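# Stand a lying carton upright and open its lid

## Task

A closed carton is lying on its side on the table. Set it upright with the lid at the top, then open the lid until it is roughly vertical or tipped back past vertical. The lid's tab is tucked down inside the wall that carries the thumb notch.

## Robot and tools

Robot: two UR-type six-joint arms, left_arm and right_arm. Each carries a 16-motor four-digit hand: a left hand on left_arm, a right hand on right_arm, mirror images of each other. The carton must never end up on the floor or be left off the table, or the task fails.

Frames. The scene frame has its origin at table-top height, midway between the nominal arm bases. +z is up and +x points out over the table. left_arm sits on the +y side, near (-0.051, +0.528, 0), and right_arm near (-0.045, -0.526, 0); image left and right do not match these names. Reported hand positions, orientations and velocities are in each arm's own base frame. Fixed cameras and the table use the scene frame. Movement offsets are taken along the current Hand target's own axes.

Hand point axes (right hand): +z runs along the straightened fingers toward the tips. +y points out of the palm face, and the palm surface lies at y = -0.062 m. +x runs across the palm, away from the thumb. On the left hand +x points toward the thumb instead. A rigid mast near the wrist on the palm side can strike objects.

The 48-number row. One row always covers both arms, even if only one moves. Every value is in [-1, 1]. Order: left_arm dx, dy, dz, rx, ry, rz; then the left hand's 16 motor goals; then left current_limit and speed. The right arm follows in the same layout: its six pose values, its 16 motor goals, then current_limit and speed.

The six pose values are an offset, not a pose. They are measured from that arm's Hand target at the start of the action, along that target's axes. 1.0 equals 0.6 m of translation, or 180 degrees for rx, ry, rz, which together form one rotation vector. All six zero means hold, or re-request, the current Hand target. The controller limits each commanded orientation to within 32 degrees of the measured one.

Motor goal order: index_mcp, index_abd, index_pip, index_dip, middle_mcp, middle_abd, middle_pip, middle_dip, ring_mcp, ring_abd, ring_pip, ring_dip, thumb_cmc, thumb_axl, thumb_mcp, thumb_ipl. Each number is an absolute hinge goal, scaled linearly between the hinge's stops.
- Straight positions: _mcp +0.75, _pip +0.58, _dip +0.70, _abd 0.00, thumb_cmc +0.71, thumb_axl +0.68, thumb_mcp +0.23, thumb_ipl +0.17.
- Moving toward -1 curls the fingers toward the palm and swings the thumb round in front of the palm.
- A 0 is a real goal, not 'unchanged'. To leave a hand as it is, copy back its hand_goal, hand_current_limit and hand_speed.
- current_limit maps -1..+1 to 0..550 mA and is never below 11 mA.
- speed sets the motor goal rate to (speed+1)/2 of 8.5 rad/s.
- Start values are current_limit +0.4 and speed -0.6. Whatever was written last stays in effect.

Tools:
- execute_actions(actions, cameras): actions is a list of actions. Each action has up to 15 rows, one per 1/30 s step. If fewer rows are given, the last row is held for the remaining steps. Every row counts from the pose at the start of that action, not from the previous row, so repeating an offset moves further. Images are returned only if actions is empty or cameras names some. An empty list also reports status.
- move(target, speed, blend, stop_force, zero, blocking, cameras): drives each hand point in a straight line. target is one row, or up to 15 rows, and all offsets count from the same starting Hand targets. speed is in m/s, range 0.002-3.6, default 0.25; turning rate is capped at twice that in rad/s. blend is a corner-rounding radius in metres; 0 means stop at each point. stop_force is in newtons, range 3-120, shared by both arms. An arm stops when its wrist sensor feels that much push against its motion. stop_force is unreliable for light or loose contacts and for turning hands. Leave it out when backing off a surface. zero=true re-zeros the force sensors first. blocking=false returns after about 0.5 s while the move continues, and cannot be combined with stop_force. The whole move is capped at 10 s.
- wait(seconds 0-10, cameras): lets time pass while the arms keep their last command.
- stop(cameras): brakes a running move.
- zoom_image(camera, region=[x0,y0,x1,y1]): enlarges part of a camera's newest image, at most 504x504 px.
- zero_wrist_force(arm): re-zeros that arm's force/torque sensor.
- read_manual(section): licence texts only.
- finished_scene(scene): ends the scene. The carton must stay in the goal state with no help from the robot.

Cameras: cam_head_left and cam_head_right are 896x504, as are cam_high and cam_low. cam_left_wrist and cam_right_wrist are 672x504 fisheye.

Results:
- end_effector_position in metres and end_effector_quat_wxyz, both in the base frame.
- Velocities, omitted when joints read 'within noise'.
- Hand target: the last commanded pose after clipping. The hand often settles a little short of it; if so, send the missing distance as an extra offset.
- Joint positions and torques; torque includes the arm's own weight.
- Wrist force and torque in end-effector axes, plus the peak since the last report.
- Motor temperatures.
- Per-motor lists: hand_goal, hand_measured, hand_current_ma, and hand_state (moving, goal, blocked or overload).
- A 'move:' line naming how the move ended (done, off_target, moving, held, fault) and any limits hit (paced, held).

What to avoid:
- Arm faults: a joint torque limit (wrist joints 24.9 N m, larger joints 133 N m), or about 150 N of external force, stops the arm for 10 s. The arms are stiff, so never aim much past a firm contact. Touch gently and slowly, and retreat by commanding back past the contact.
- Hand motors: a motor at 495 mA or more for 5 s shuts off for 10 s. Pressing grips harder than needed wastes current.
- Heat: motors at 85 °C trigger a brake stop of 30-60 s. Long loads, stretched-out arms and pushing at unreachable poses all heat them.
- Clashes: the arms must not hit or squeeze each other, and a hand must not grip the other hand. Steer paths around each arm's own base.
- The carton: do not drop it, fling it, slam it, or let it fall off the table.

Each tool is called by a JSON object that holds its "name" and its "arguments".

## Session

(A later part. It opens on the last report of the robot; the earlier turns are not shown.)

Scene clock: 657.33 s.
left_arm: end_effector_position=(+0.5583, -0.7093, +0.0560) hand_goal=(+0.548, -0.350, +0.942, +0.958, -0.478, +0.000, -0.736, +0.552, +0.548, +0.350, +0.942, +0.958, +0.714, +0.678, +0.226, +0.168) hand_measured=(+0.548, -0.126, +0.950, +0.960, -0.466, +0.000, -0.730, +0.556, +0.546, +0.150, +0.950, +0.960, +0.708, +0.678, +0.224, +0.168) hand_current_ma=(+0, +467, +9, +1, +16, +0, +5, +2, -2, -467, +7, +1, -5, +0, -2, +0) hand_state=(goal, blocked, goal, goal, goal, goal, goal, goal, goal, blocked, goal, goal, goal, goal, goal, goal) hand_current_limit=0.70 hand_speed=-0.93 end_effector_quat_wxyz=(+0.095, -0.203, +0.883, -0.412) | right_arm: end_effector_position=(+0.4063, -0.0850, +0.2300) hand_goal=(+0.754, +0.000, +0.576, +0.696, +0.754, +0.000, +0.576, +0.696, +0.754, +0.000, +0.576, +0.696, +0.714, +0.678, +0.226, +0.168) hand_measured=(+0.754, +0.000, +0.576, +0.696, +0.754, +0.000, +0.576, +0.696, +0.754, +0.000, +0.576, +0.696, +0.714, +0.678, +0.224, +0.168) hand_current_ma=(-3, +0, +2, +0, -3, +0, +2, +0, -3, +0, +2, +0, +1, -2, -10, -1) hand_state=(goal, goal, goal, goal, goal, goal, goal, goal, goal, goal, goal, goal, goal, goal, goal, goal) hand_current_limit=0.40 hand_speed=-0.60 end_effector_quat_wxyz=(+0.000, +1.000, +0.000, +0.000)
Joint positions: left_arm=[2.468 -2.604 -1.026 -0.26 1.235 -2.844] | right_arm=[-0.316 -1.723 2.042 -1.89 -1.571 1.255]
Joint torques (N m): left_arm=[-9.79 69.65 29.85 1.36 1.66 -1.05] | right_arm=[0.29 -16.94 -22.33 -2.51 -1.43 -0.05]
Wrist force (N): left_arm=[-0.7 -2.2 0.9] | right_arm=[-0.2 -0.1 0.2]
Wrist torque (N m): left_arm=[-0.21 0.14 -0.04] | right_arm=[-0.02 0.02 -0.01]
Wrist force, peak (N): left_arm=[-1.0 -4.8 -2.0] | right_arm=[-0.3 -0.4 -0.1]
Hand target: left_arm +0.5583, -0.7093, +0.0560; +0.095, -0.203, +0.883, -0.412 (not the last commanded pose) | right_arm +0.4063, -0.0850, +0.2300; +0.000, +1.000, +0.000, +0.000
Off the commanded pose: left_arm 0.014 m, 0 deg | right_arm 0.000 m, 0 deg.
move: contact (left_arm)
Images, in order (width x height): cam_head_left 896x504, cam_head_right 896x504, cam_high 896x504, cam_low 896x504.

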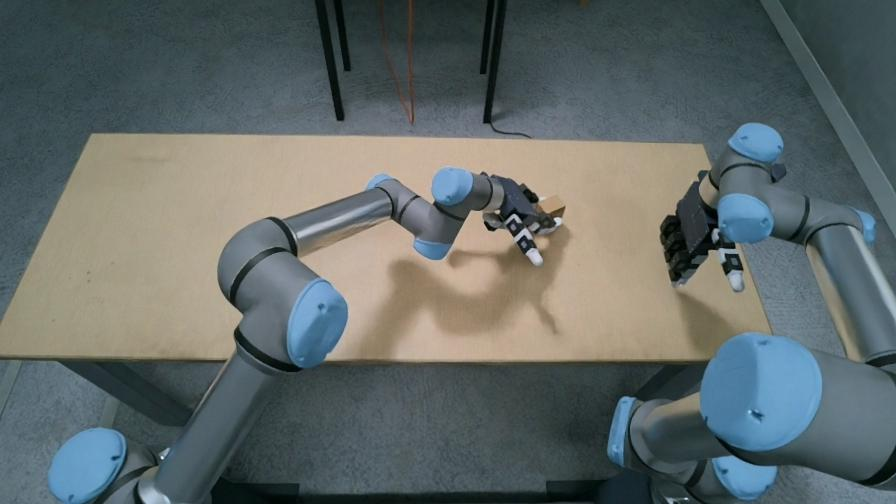

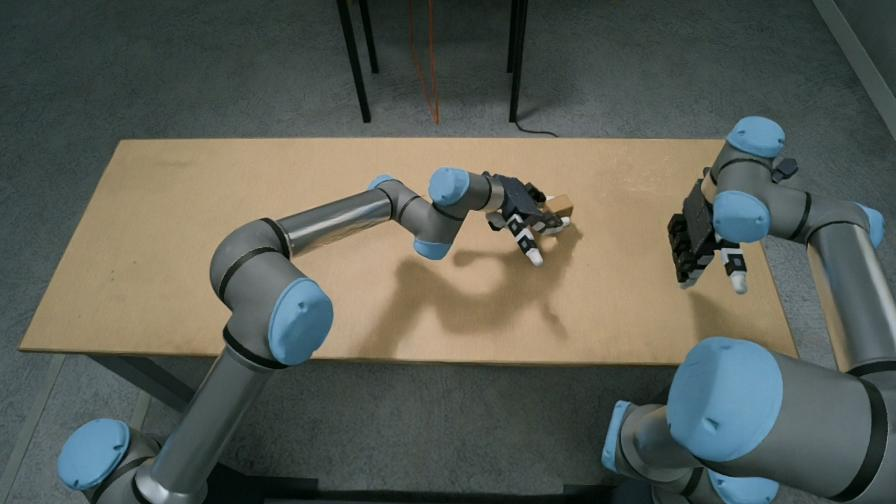

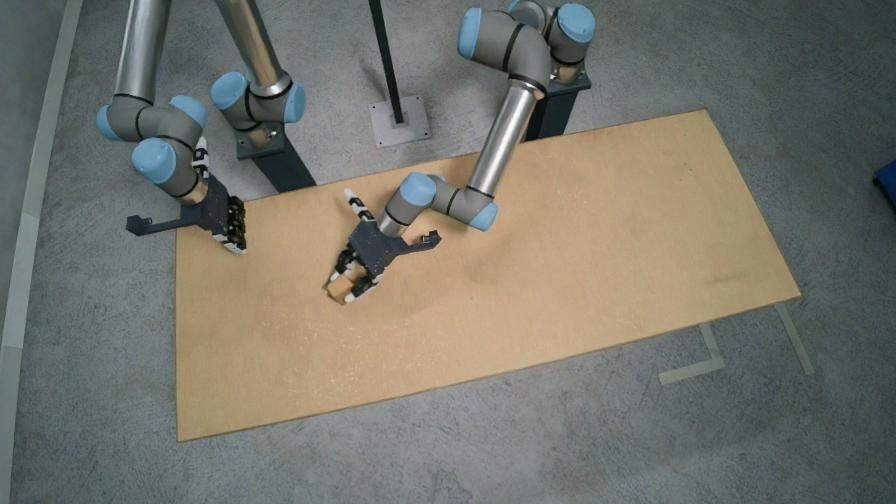

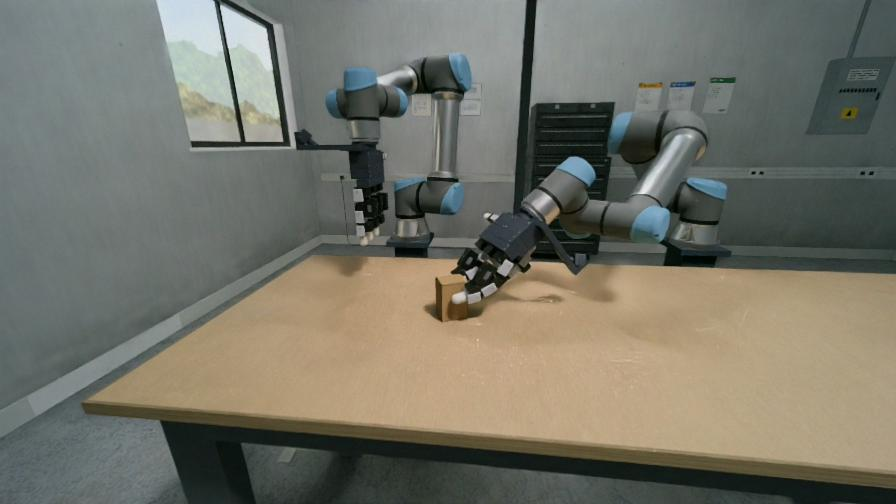

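{"name": "move", "arguments": {"target": [[0,0,0,0,0,0, 0.548,-0.02,0.942,0.957, -0.479,0,-0.737,0.551, 0.548,0.02,0.942,0.957, 0.714,0.678,0.226,0.168, 0.3,-0.9, 0,0,0,0,0,0, 0.754,0,0.576,0.696,0.754,0,0.576,0.696,0.754,0,0.576,0.696,0.714,0.678,0.226,0.168,0.4,-0.6]]}}

{"name": "move", "arguments": {"target": [[0,0.0217,0.0182,0,0,0, 0.548,-0.02,0.942,0.957, -0.479,0,-0.737,0.551, 0.548,0.02,0.942,0.957, 0.714,0.678,0.226,0.168, 0.3,-0.9, 0,0,0,0,0,0, 0.754,0,0.576,0.696,0.754,0,0.576,0.696,0.754,0,0.576,0.696,0.714,0.678,0.226,0.168,0.4,-0.6]], "speed": 0.04, "stop_force": 5, "cameras": ["cam_low","cam_head_left","cam_head_right","cam_high"]}}

{"name": "zoom_image", "arguments": {"camera": "cam_low", "region": [420, 230, 520, 330]}}

{"name": "zoom_image", "arguments": {"camera": "cam_head_left", "region": [500, 150, 600, 250]}}

{"name": "zoom_image", "arguments": {"camera": "cam_high", "region": [280, 200, 400, 320]}}

Scene clock: 693.47 s.
left_arm: end_effector_position=(+0.5583, -0.7093, +0.0560) hand_goal=(+0.548, -0.020, +0.942, +0.958, -0.478, +0.000, -0.736, +0.552, +0.548, +0.020, +0.942, +0.958, +0.714, +0.678, +0.226, +0.168) hand_measured=(+0.544, -0.024, +0.942, +0.960, -0.466, +0.000, -0.730, +0.556, +0.542, +0.024, +0.942, +0.960, +0.708, +0.678, +0.224, +0.168) hand_current_ma=(-4, -2, +0, +1, +16, +0, +5, +2, -5, +2, +0, +1, -5, +0, -2, +0) hand_state=(goal, goal, goal, goal, goal, goal, goal, goal, goal, goal, goal, goal, goal, goal, goal, goal) hand_current_limit=0.30 hand_speed=-0.90 end_effector_quat_wxyz=(+0.095, -0.203, +0.883, -0.412) | right_arm: end_effector_position=(+0.4063, -0.0850, +0.2300) hand_goal=(+0.754, +0.000, +0.576, +0.696, +0.754, +0.000, +0.576, +0.696, +0.754, +0.000, +0.576, +0.696, +0.714, +0.678, +0.226, +0.168) hand_measured=(+0.754, +0.000, +0.576, +0.696, +0.754, +0.000, +0.576, +0.696, +0.754, +0.000, +0.576, +0.696, +0.714, +0.678, +0.224, +0.168) hand_current_ma=(-3, +0, +2, +0, -3, +0, +2, +0, -3, +0, +2, +0, +1, -2, -10, -1) hand_state=(goal, goal, goal, goal, goal, goal, goal, goal, goal, goal, goal, goal, goal, goal, goal, goal) hand_current_limit=0.40 hand_speed=-0.60 end_effector_quat_wxyz=(+0.000, +1.000, +0.000, +0.000)
Joint positions: left_arm=[2.468 -2.604 -1.026 -0.26 1.235 -2.844] | right_arm=[-0.316 -1.723 2.042 -1.89 -1.571 1.255]
Joint torques (N m): left_arm=[-10.12 66.91 27.57 1.95 1.57 -0.93] | right_arm=[0.07 -17.39 -23.37 -2.58 -1.35 -0.14]
Wrist force (N): left_arm=[-0.8 -1.6 0.9] | right_arm=[-0.3 -0.3 0.0]
Wrist torque (N m): left_arm=[-0.19 0.14 -0.06] | right_arm=[-0.03 0.05 -0.03]
Wrist force, peak (N): left_arm=[-0.9 -2.5 1.0] | right_arm=[0.0 -0.2 0.5]
Hand target: left_arm +0.5583, -0.7093, +0.0560; +0.095, -0.203, +0.883, -0.412 | right_arm +0.4063, -0.0850, +0.2300; +0.000, +1.000, +0.000, +0.000
Off the commanded pose: left_arm 0.000 m, 0 deg | right_arm 0.000 m, 0 deg.
move: done

Scene clock: 694.93 s.
left_arm: end_effector_position=(+0.5583, -0.7093, +0.0390) hand_goal=(+0.548, -0.020, +0.942, +0.958, -0.478, +0.000, -0.736, +0.552, +0.548, +0.020, +0.942, +0.958, +0.714, +0.678, +0.226, +0.168) hand_measured=(+0.544, -0.024, +0.942, +0.960, -0.466, +0.000, -0.730, +0.556, +0.542, +0.024, +0.942, +0.960, +0.708, +0.678, +0.224, +0.168) hand_current_ma=(-4, -2, +0, +1, +16, +0, +5, +2, -5, +2, +0, +1, -5, +0, -2, +0) hand_state=(goal, goal, goal, goal, goal, goal, goal, goal, goal, goal, goal, goal, goal, goal, goal, goal) hand_current_limit=0.30 hand_speed=-0.90 end_effector_quat_wxyz=(+0.095, -0.203, +0.883, -0.412) | right_arm: end_effector_position=(+0.4063, -0.0850, +0.2300) hand_goal=(+0.754, +0.000, +0.576, +0.696, +0.754, +0.000, +0.576, +0.696, +0.754, +0.000, +0.576, +0.696, +0.714, +0.678, +0.226, +0.168) hand_measured=(+0.754, +0.000, +0.576, +0.696, +0.754, +0.000, +0.576, +0.696, +0.754, +0.000, +0.576, +0.696, +0.714, +0.678, +0.224, +0.168) hand_current_ma=(-3, +0, +2, +0, -3, +0, +2, +0, -3, +0, +2, +0, +1, -2, -10, -1) hand_state=(goal, goal, goal, goal, goal, goal, goal, goal, goal, goal, goal, goal, goal, goal, goal, goal) hand_current_limit=0.40 hand_speed=-0.60 end_effector_quat_wxyz=(+0.000, +1.000, +0.000, +0.000)
Joint positions: left_arm=[2.468 -2.627 -1.029 -0.235 1.235 -2.844] | right_arm=[-0.316 -1.723 2.042 -1.89 -1.571 1.255]
Joint torques (N m): left_arm=[-7.52 52.08 25.81 4.33 1.16 0.23] | right_arm=[0.87 -17.73 -22.67 -2.57 -1.46 -0.25]
Wrist force (N): left_arm=[-0.5 -1.5 1.1] | right_arm=[-0.3 -0.2 -0.1]
Wrist torque (N m): left_arm=[-0.20 0.11 -0.05] | right_arm=[0.00 0.03 -0.02]
Wrist force, peak (N): left_arm=[-0.9 -1.9 0.9] | right_arm=[0.1 -0.4 -0.1]
Hand target: left_arm +0.5583, -0.7093, +0.0390; +0.095, -0.203, +0.883, -0.412 | right_arm +0.4063, -0.0850, +0.2300; +0.000, +1.000, +0.000, +0.000
Off the commanded pose: left_arm 0.000 m, 0 deg | right_arm 0.000 m, 0 deg.
move: done
Images, in order (width x height): cam_head_left 896x504, cam_head_right 896x504, cam_high 896x504, cam_low 896x504.

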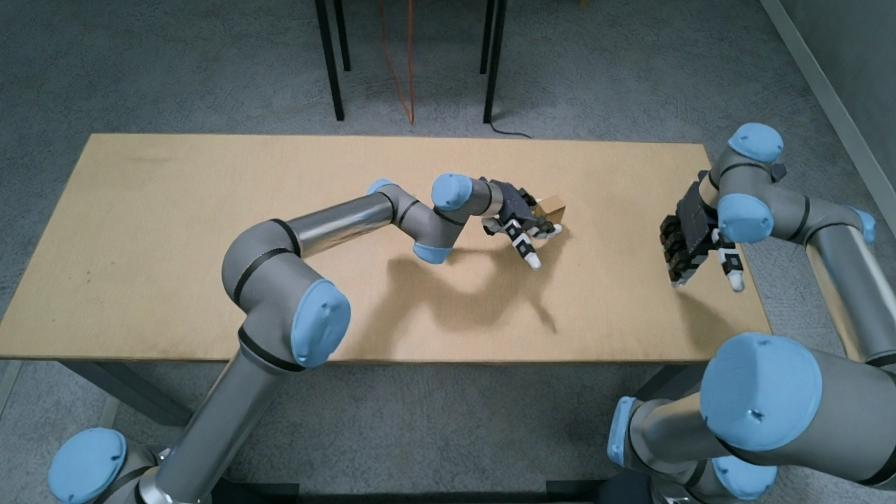

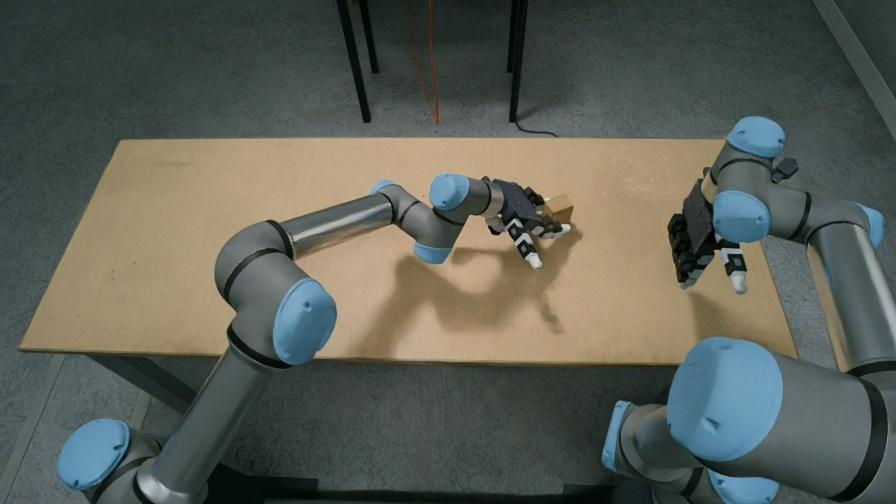

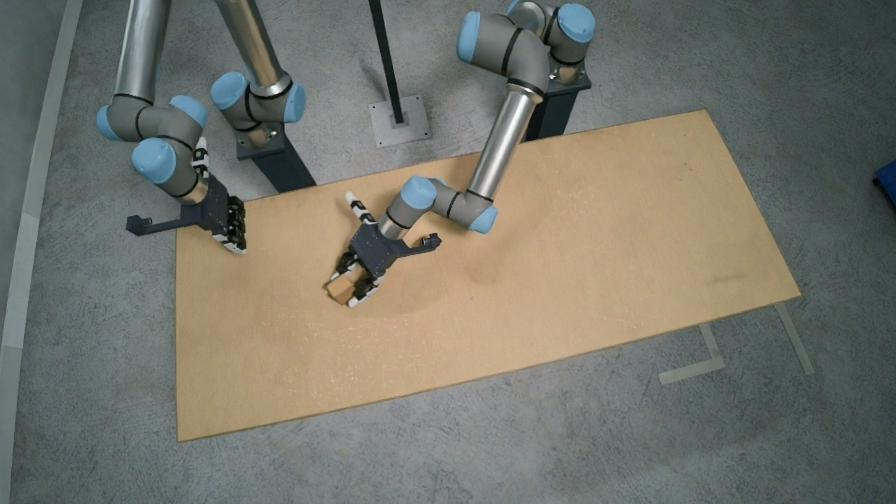

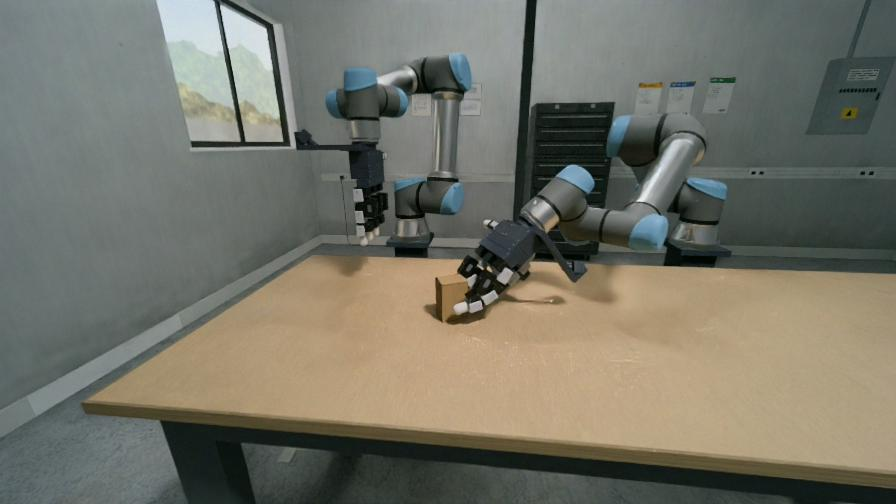

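Scaled by 5.040 from the camera's 896x504 image, which has a finer 1280x720 frame.

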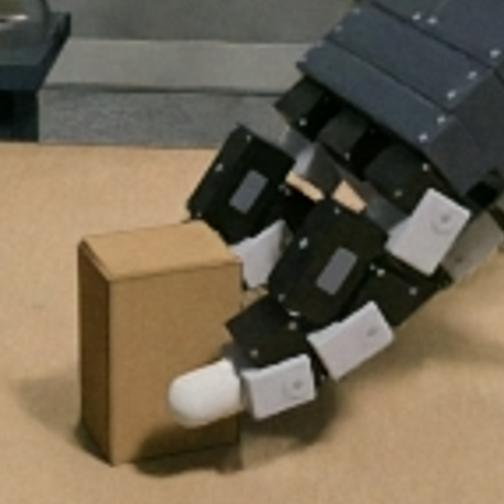

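Scaled by 5.040 from the camera's 896x504 image, which has a finer 1280x720 frame.

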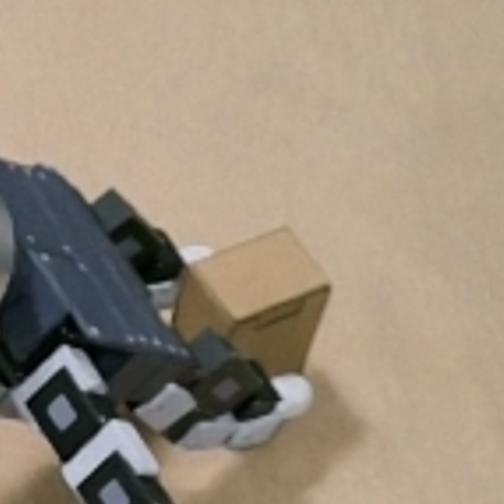

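Scaled by 4.200 from the camera's 896x504 image, which has a finer 1280x720 frame.

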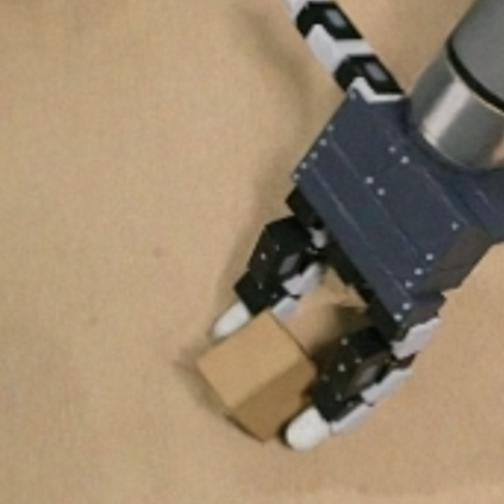

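{"name": "move", "arguments": {"target": [[0,0,0,0,0,0, 0.548,-0.3,0.942,0.957, -0.479,0,-0.737,0.551, 0.548,0.3,0.942,0.957, 0.714,0.678,-0.45,0.168, 0.3,-0.85, 0,0,0,0,0,0, 0.479,0,0.576,0.696,-0.479,0,-0.737,0.551,-0.479,0,-0.737,0.551,0.714,0.678,-0.45,0.168,0.4,-0.6]]}}

{"name": "move", "arguments": {"target": [[0,0,0,0,0,0, 0.548,-0.3,0.942,0.957, -0.479,0,-0.737,0.551, 0.548,0.3,0.942,0.957, 0.714,0.678,-0.45,0.168, 0.3,-0.85, 0.0973,-0.3845,0.05,0.3213,0.2008,0.3151, 0.479,0,0.576,0.696,-0.479,0,-0.737,0.551,-0.479,0,-0.737,0.551,0.714,0.678,-0.45,0.168,0.4,-0.6]], "speed": 0.3, "cameras": ["all"]}}

{"name": "zoom_image", "arguments": {"camera": "cam_head_left", "region": [480, 130, 640, 290]}}

Scene clock: 748.37 s.
left_arm: end_effector_position=(+0.5583, -0.7093, +0.0390) hand_goal=(+0.548, -0.300, +0.942, +0.958, -0.478, +0.000, -0.736, +0.552, +0.548, +0.300, +0.942, +0.958, +0.714, +0.678, -0.450, +0.168) hand_measured=(+0.544, -0.132, +0.942, +0.960, -0.466, +0.000, -0.730, +0.556, +0.542, +0.138, +0.942, +0.960, +0.708, +0.678, -0.450, +0.168) hand_current_ma=(-4, +357, +0, +1, +16, +0, +5, +2, -7, -357, +0, +1, -5, +0, +0, +0) hand_state=(goal, blocked, goal, goal, goal, goal, goal, goal, goal, blocked, goal, goal, goal, goal, goal, goal) hand_current_limit=0.30 hand_speed=-0.85 end_effector_quat_wxyz=(+0.095, -0.203, +0.883, -0.412) | right_arm: end_effector_position=(+0.4063, -0.0850, +0.2300) hand_goal=(+0.480, +0.000, +0.576, +0.696, -0.478, +0.000, -0.736, +0.552, -0.478, +0.000, -0.736, +0.552, +0.714, +0.678, -0.450, +0.168) hand_measured=(+0.486, +0.000, +0.576, +0.696, -0.458, +0.000, -0.732, +0.554, -0.460, +0.000, -0.732, +0.554, +0.714, +0.678, -0.450, +0.168) hand_current_ma=(+21, +0, +2, +0, +79, +0, +12, +7, +69, +0, +10, +8, +1, -2, -1, -1) hand_state=(goal, goal, goal, goal, goal, goal, goal, goal, goal, goal, goal, goal, goal, goal, goal, goal) hand_current_limit=0.40 hand_speed=-0.60 end_effector_quat_wxyz=(+0.000, +1.000, +0.000, +0.000)
Joint positions: left_arm=[2.468 -2.627 -1.029 -0.235 1.235 -2.844] | right_arm=[-0.316 -1.723 2.042 -1.89 -1.571 1.255]
Joint torques (N m): left_arm=[-5.55 53.02 25.77 4.31 0.92 0.86] | right_arm=[-0.38 -17.44 -22.12 -2.58 -1.37 0.03]
Wrist force (N): left_arm=[-0.8 -1.6 1.1] | right_arm=[-0.2 -0.1 -0.1]
Wrist torque (N m): left_arm=[-0.25 0.15 -0.08] | right_arm=[0.12 0.01 -0.02]
Wrist force, peak (N): left_arm=[-0.8 -1.8 1.2] | right_arm=[0.0 -1.0 -0.2]
Hand target: left_arm +0.5583, -0.7093, +0.0390; +0.095, -0.203, +0.883, -0.412 | right_arm +0.4063, -0.0850, +0.2300; +0.000, +1.000, +0.000, +0.000
Off the commanded pose: left_arm 0.000 m, 0 deg | right_arm 0.000 m, 0 deg.
move: done

Scene clock: 751.87 s.
left_arm: end_effector_position=(+0.5583, -0.7093, +0.0390) hand_goal=(+0.548, -0.300, +0.942, +0.958, -0.478, +0.000, -0.736, +0.552, +0.548, +0.300, +0.942, +0.958, +0.714, +0.678, -0.450, +0.168) hand_measured=(+0.544, -0.132, +0.942, +0.960, -0.466, +0.000, -0.730, +0.556, +0.542, +0.138, +0.942, +0.960, +0.708, +0.678, -0.450, +0.168) hand_current_ma=(-4, +357, +0, +1, +16, +0, +5, +2, -7, -357, +0, +1, -5, +0, +0, +0) hand_state=(goal, blocked, goal, goal, goal, goal, goal, goal, goal, blocked, goal, goal, goal, goal, goal, goal) hand_current_limit=0.30 hand_speed=-0.85 end_effector_quat_wxyz=(+0.095, -0.203, +0.883, -0.412) | right_arm: end_effector_position=(+0.4647, +0.1457, +0.2000) hand_goal=(+0.480, +0.000, +0.576, +0.696, -0.478, +0.000, -0.736, +0.552, -0.478, +0.000, -0.736, +0.552, +0.714, +0.678, -0.450, +0.168) hand_measured=(+0.474, +0.000, +0.576, +0.696, -0.466, +0.000, -0.732, +0.554, -0.466, +0.000, -0.732, +0.554, +0.710, +0.676, -0.450, +0.168) hand_current_ma=(-21, +0, +2, +0, +50, +0, +12, +7, +44, +0, +10, +8, -10, -4, -1, -1) hand_state=(goal, goal, goal, goal, goal, goal, goal, goal, goal, goal, goal, goal, goal, goal, goal, goal) hand_current_limit=0.40 hand_speed=-0.60 end_effector_quat_wxyz=(-0.456, +0.715, -0.447, +0.285)
Joint positions: left_arm=[2.468 -2.627 -1.029 -0.235 1.235 -2.844] | right_arm=[-0.27 -1.601 2.464 -3.448 -0.927 2.785]
Joint torques (N m): left_arm=[-4.35 54.21 25.94 4.26 0.57 1.08] | right_arm=[8.54 -4.29 -8.31 -3.91 -1.39 1.22]
Wrist force (N): left_arm=[-0.7 -1.6 0.9] | right_arm=[0.3 -1.1 -0.7]
Wrist torque (N m): left_arm=[-0.22 0.14 -0.08] | right_arm=[-0.14 -0.04 -0.15]
Wrist force, peak (N): left_arm=[-1.1 -1.7 1.0] | right_arm=[0.2 -1.0 -1.1]
Hand target: left_arm +0.5583, -0.7093, +0.0390; +0.095, -0.203, +0.883, -0.412 | right_arm +0.4647, +0.1457, +0.2000; -0.456, +0.715, -0.447, +0.285
Off the commanded pose: left_arm 0.000 m, 0 deg | right_arm 0.000 m, 0 deg.
move: done
camera_calibration:
cam_left_wrist: T_world_to_cam=[[0.879465, 0.00505387, 0.475937, -0.537097], [-0.475878, 0.0282799, 0.879056, 0.202664], [-0.00901683, -0.999587, 0.0272762, -0.58161], [0, 0, 0, 1]] pos_world=[0.563557, -0.584387, 0.0933352]
cam_right_wrist: T_world_to_cam=[[-0.559587, 0.626265, -0.542821, 0.323223], [-0.553375, 0.205235, 0.807251, 0.0215562], [0.616959, 0.752111, 0.231713, -0.314739], [0, 0, 0, 1]] pos_world=[0.386981, 0.0298711, 0.23098]

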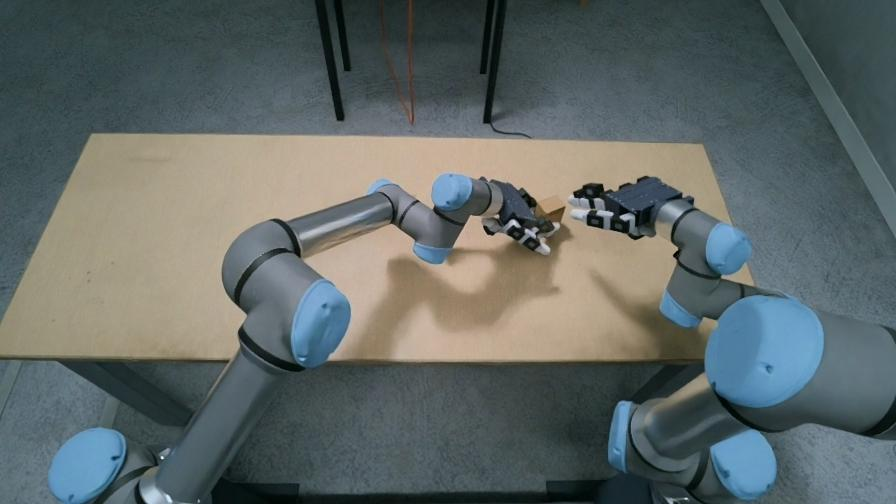

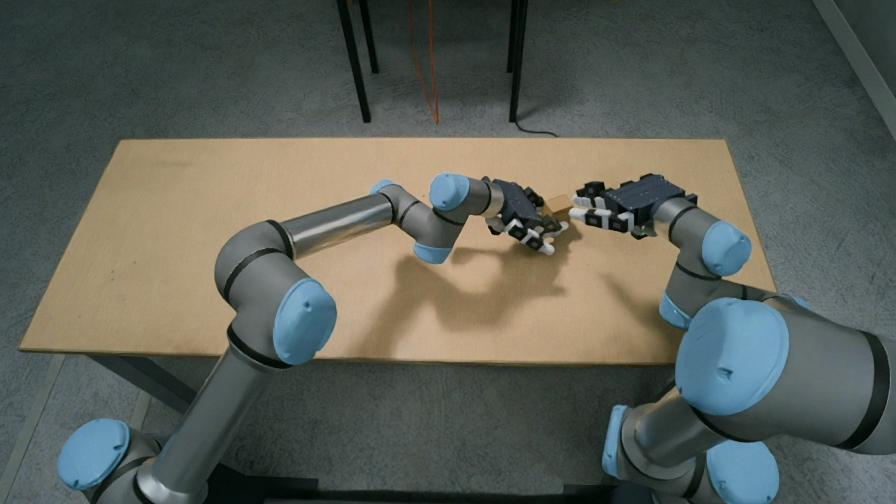

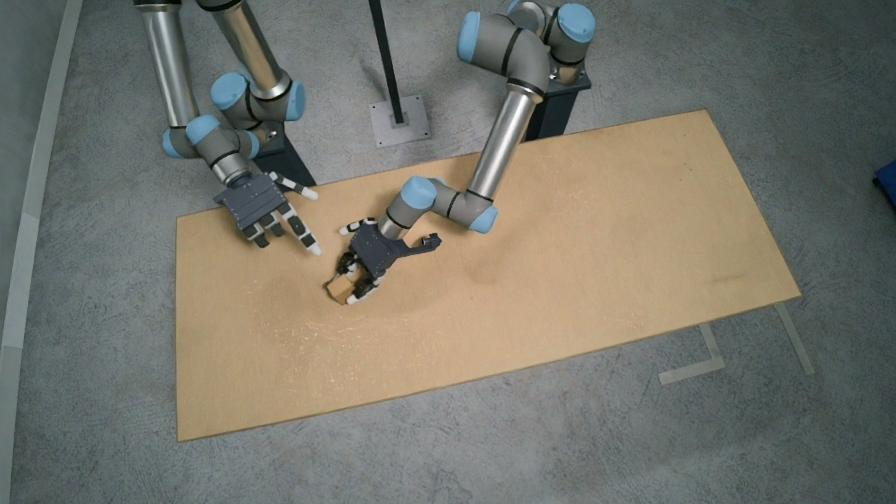

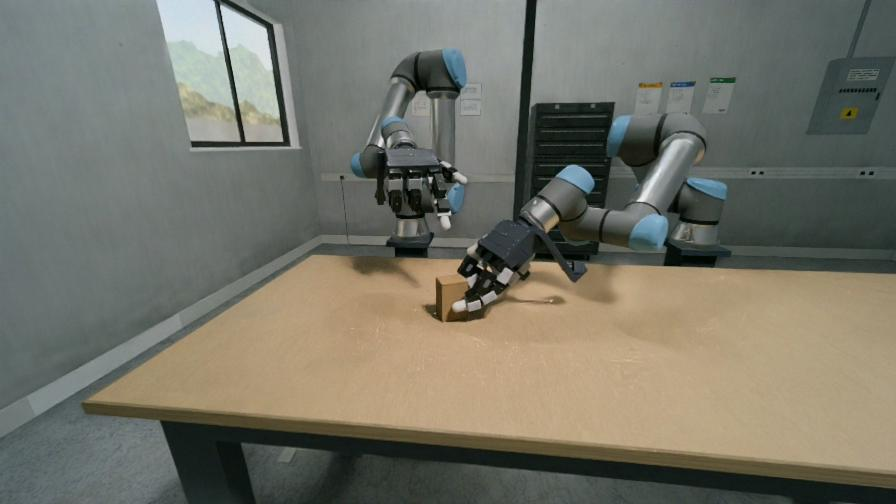

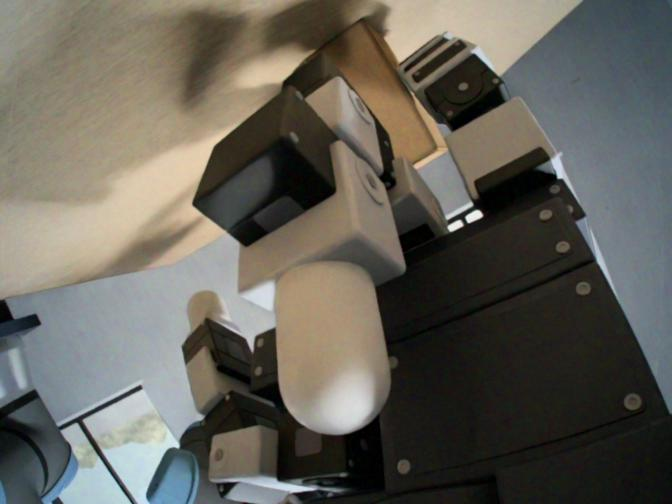

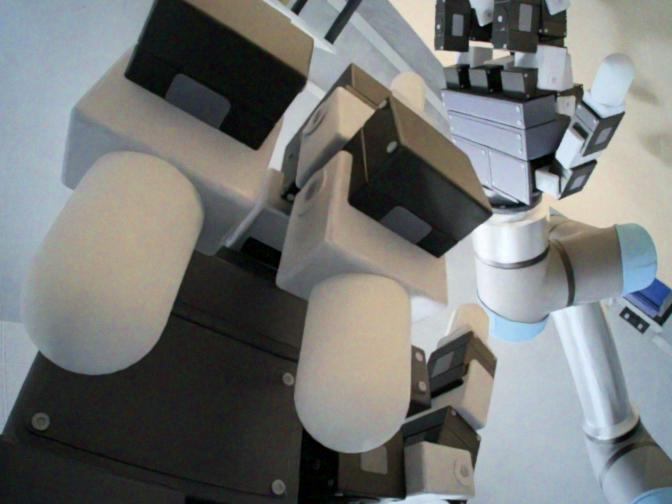

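Scaled by 3.150 from the camera's 896x504 image, which has a finer 1280x720 frame.

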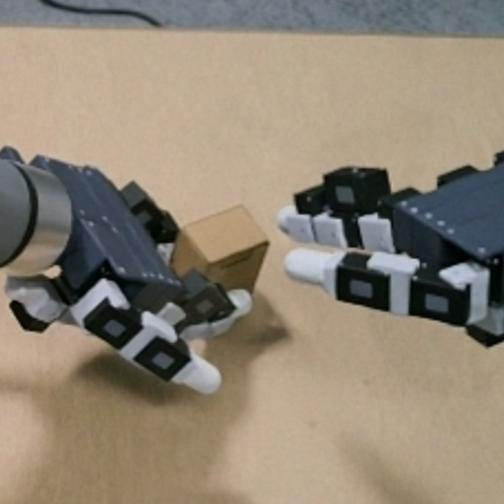

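{"name": "move", "arguments": {"target": [0,0,0,0,0,0,0.548,-0.3,0.942,0.957,-0.479,0,-0.737,0.551,0.548,0.3,0.942,0.957,0.714,0.678,-0.45,0.168,0.3,-0.85,0,0.1662,0.0775,0,0,0,0.479,0,0.576,0.696,-0.479,0,-0.737,0.551,-0.479,0,-0.737,0.551,0.714,0.678,-0.45,0.168,0.4,-0.6], "speed": 0.08, "stop_force": 5, "cameras": ["cam_head_left","cam_high","cam_low"]}}

{"name": "zoom_image", "arguments": {"camera": "cam_head_left", "region": [490, 150, 640, 260]}}

{"name": "zoom_image", "arguments": {"camera": "cam_low", "region": [330, 120, 530, 280]}}

Scene clock: 812.77 s.
left_arm: end_effector_position=(+0.5583, -0.7093, +0.0390) hand_goal=(+0.548, -0.300, +0.942, +0.958, -0.478, +0.000, -0.736, +0.552, +0.548, +0.300, +0.942, +0.958, +0.714, +0.678, -0.450, +0.168) hand_measured=(+0.544, -0.132, +0.942, +0.960, -0.466, +0.000, -0.730, +0.556, +0.542, +0.138, +0.942, +0.960, +0.708, +0.678, -0.450, +0.168) hand_current_ma=(-4, +357, +0, +1, +16, +0, +5, +2, -7, -357, +0, +1, -5, +0, +0, +0) hand_state=(goal, blocked, goal, goal, goal, goal, goal, goal, goal, blocked, goal, goal, goal, goal, goal, goal) hand_current_limit=0.30 hand_speed=-0.85 end_effector_quat_wxyz=(+0.095, -0.203, +0.883, -0.412) | right_arm: end_effector_position=(+0.4647, +0.1457, +0.0900) hand_goal=(+0.480, +0.000, +0.576, +0.696, -0.478, +0.000, -0.736, +0.552, -0.478, +0.000, -0.736, +0.552, +0.714, +0.678, -0.450, +0.168) hand_measured=(+0.474, +0.000, +0.576, +0.696, -0.466, +0.000, -0.732, +0.554, -0.466, +0.000, -0.732, +0.554, +0.710, +0.676, -0.450, +0.168) hand_current_ma=(-22, +0, +2, +0, +49, +0, +12, +7, +42, +0, +10, +8, -11, -5, -1, -1) hand_state=(goal, goal, goal, goal, goal, goal, goal, goal, goal, goal, goal, goal, goal, goal, goal, goal) hand_current_limit=0.40 hand_speed=-0.60 end_effector_quat_wxyz=(-0.456, +0.715, -0.447, +0.285)
Joint positions: left_arm=[2.468 -2.627 -1.029 -0.235 1.235 -2.844] | right_arm=[-0.27 -1.211 2.543 -3.917 -0.927 2.785]
Joint torques (N m): left_arm=[-1.58 57.42 25.31 4.07 0.09 1.33] | right_arm=[9.55 -12.22 -15.47 -3.97 2.07 1.45]
Wrist force (N): left_arm=[-0.8 -1.6 0.8] | right_arm=[0.4 -1.1 -1.1]
Wrist torque (N m): left_arm=[-0.22 0.15 -0.09] | right_arm=[-0.10 -0.04 -0.14]
Wrist force, peak (N): left_arm=[-0.8 -1.9 1.0] | right_arm=[0.4 -1.5 -1.0]
Hand target: left_arm +0.5583, -0.7093, +0.0390; +0.095, -0.203, +0.883, -0.412 | right_arm +0.4647, +0.1457, +0.0900; -0.456, +0.715, -0.447, +0.285
Off the commanded pose: left_arm 0.000 m, 0 deg | right_arm 0.000 m, 0 deg.
move: done
Images, in order (width x height): cam_head_left 896x504, cam_high 896x504, cam_low 896x504.

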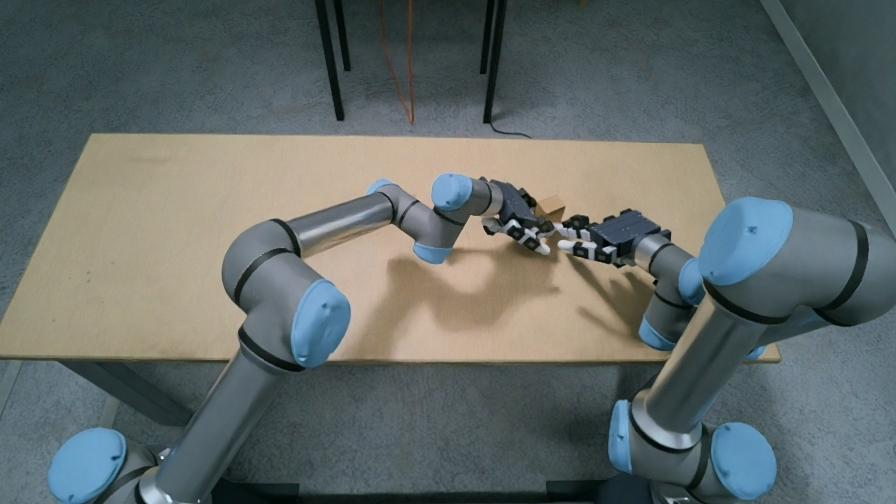

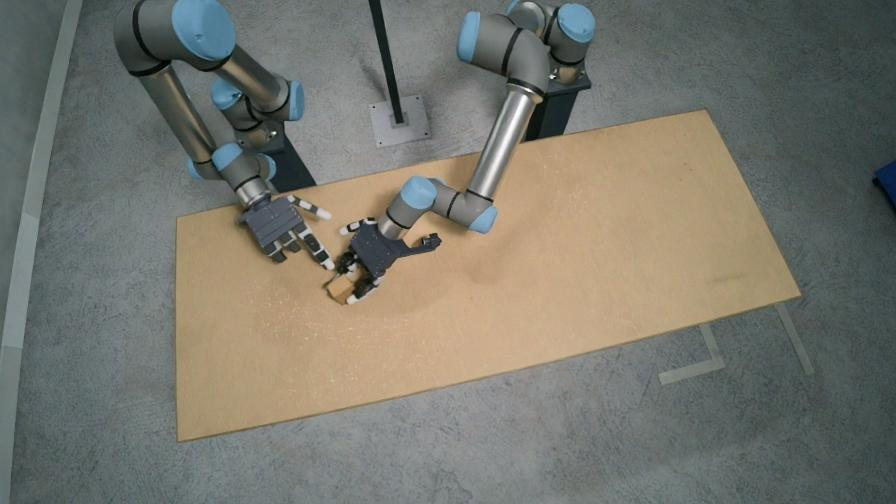

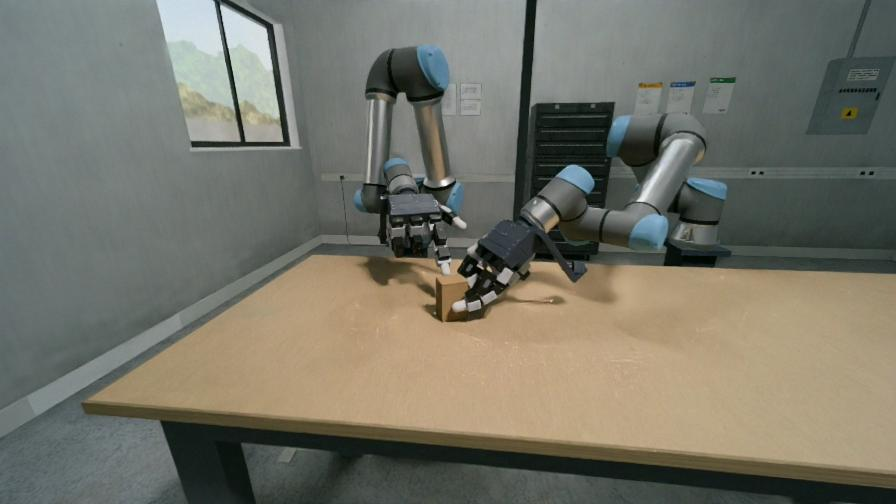

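Scaled by 3.360 from the camera's 896x504 image, which has a finer 1280x720 frame.

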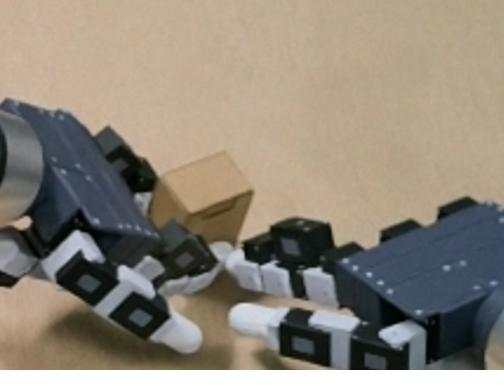

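Scaled by 2.520 from the camera's 896x504 image, which has a finer 1280x720 frame.

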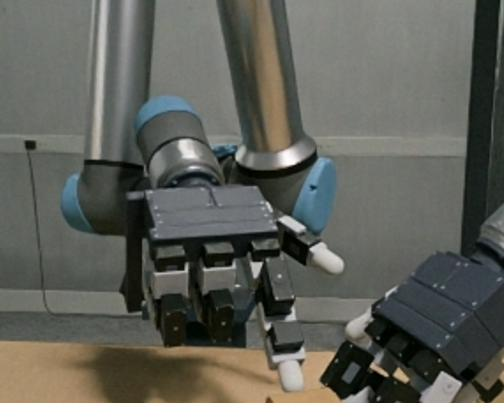

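{"name": "move", "arguments": {"target": [0,0,0,0,0,0,0.548,-0.3,0.942,0.957,-0.479,0,-0.737,0.551,0.548,0.3,0.942,0.957,0.714,0.678,-0.45,0.168,0.3,-0.85,0.022,-0.0141,0.0302,0,0,0,0.479,0,0.576,0.696,-0.479,0,-0.737,0.551,-0.479,0,-0.737,0.551,0.714,0.678,-0.45,0.168,0.4,-0.6], "speed": 0.04, "stop_force": 4, "cameras": ["cam_head_left","cam_head_right","cam_left_wrist","cam_right_wrist"]}}

{"name": "zoom_image", "arguments": {"camera": "cam_head_left", "region": [520, 180, 600, 240]}}

{"name": "zoom_image", "arguments": {"camera": "cam_head_right", "region": [480, 170, 600, 260]}}

Scene clock: 850.97 s.
left_arm: end_effector_position=(+0.5583, -0.7093, +0.0390) hand_goal=(+0.548, -0.300, +0.942, +0.958, -0.478, +0.000, -0.736, +0.552, +0.548, +0.300, +0.942, +0.958, +0.714, +0.678, -0.450, +0.168) hand_measured=(+0.544, -0.132, +0.942, +0.960, -0.466, +0.000, -0.730, +0.556, +0.542, +0.138, +0.942, +0.960, +0.708, +0.678, -0.450, +0.168) hand_current_ma=(-4, +357, +0, +1, +16, +0, +5, +2, -7, -357, +0, +1, -5, +0, +0, +0) hand_state=(goal, blocked, goal, goal, goal, goal, goal, goal, goal, blocked, goal, goal, goal, goal, goal, goal) hand_current_limit=0.30 hand_speed=-0.85 end_effector_quat_wxyz=(+0.095, -0.203, +0.883, -0.412) | right_arm: end_effector_position=(+0.4885, +0.1426, +0.0900) hand_goal=(+0.480, +0.000, +0.576, +0.696, -0.478, +0.000, -0.736, +0.552, -0.478, +0.000, -0.736, +0.552, +0.714, +0.678, -0.450, +0.168) hand_measured=(+0.474, +0.000, +0.576, +0.696, -0.466, +0.000, -0.732, +0.554, -0.466, +0.000, -0.732, +0.554, +0.710, +0.676, -0.450, +0.168) hand_current_ma=(-22, +0, +2, +0, +49, +0, +12, +7, +42, +0, +10, +8, -11, -5, -1, -1) hand_state=(goal, goal, goal, goal, goal, goal, goal, goal, goal, goal, goal, goal, goal, goal, goal, goal) hand_current_limit=0.40 hand_speed=-0.60 end_effector_quat_wxyz=(-0.456, +0.715, -0.447, +0.285)
Joint positions: left_arm=[2.468 -2.627 -1.029 -0.235 1.235 -2.844] | right_arm=[-0.259 -1.185 2.477 -3.882 -0.936 2.792]
Joint torques (N m): left_arm=[0.56 59.55 25.53 4.04 -0.36 1.39] | right_arm=[9.05 -15.39 -17.32 -1.27 -1.45 1.43]
Wrist force (N): left_arm=[-0.7 -1.6 1.0] | right_arm=[0.1 -1.3 -1.0]
Wrist torque (N m): left_arm=[-0.23 0.14 -0.08] | right_arm=[-0.13 -0.01 -0.17]
Wrist force, peak (N): left_arm=[-0.9 -1.8 1.1] | right_arm=[0.7 -1.5 -0.8]
Hand target: left_arm +0.5583, -0.7093, +0.0390; +0.095, -0.203, +0.883, -0.412 | right_arm +0.4885, +0.1426, +0.0900; -0.456, +0.715, -0.447, +0.285
Off the commanded pose: left_arm 0.000 m, 0 deg | right_arm 0.000 m, 0 deg.
move: done
camera_calibration:
cam_left_wrist: T_world_to_cam=[[0.879465, 0.00505387, 0.475937, -0.537097], [-0.475878, 0.0282799, 0.879056, 0.202664], [-0.00901683, -0.999587, 0.0272762, -0.58161], [0, 0, 0, 1]] pos_world=[0.563557, -0.584387, 0.0933352]
cam_right_wrist: T_world_to_cam=[[-0.559489, 0.626338, -0.542837, 0.278732], [-0.553419, 0.20525, 0.807218, 0.124182], [0.617009, 0.752046, 0.231792, -0.30163], [0, 0, 0, 1]] pos_world=[0.410781, 0.0267709, 0.12098]
Images, in order (width x height): cam_head_left 896x504, cam_head_right 896x504, cam_left_wrist 672x504, cam_right_wrist 672x504.

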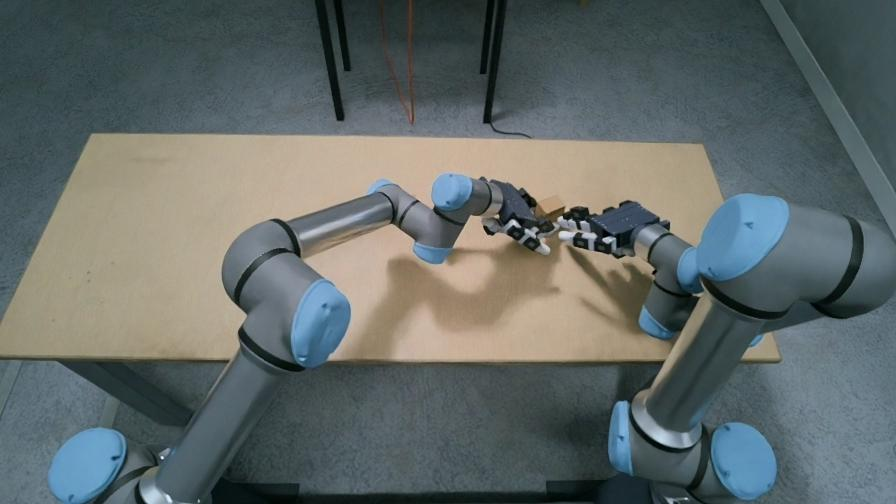

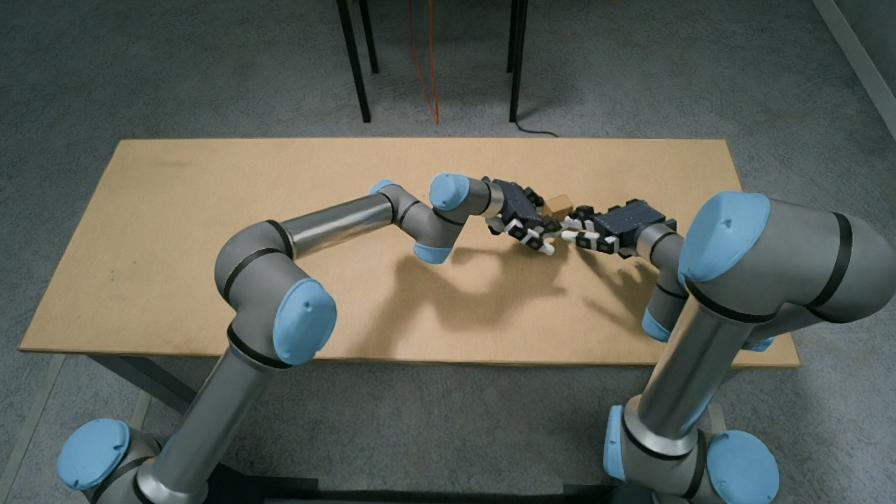

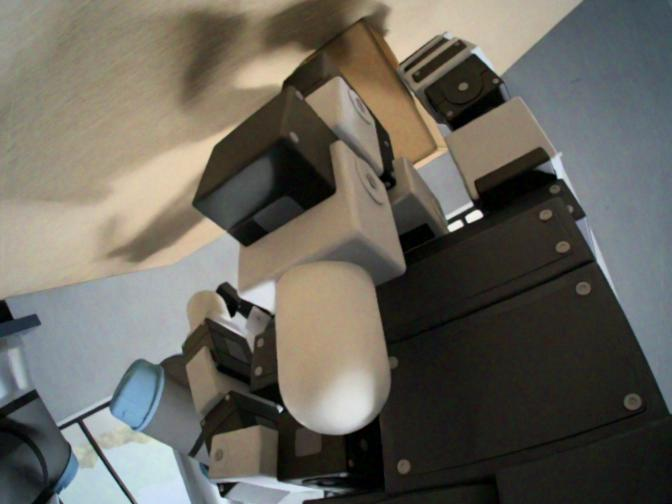

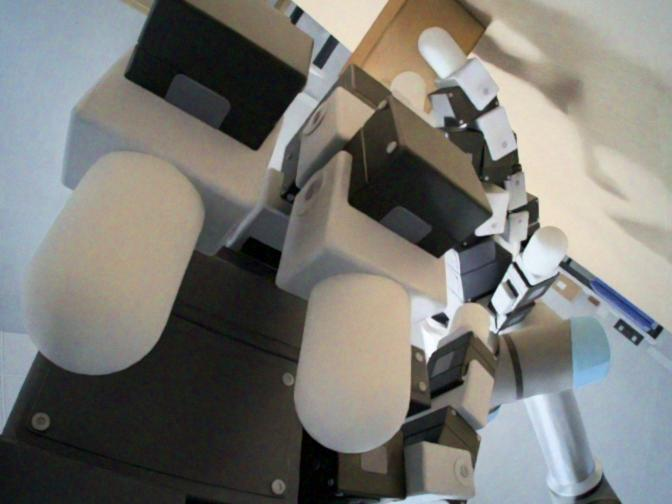

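Scaled by 6.300 from the camera's 896x504 image, which has a finer 1280x720 frame.

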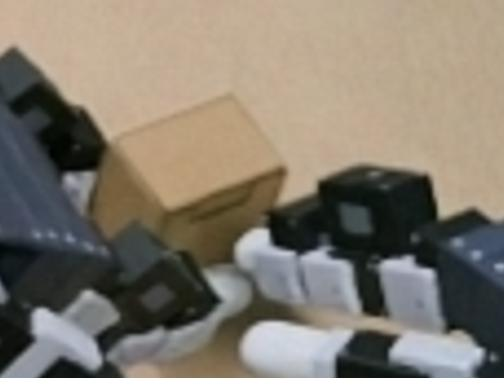

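Scaled by 4.200 from the camera's 896x504 image, which has a finer 1280x720 frame.

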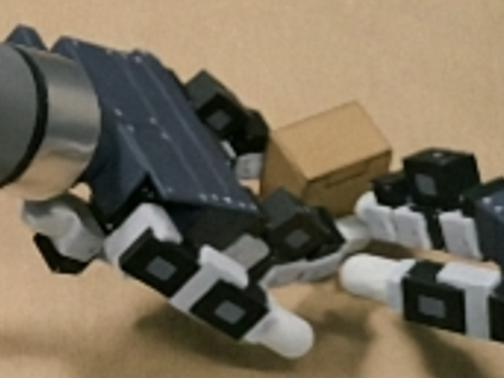

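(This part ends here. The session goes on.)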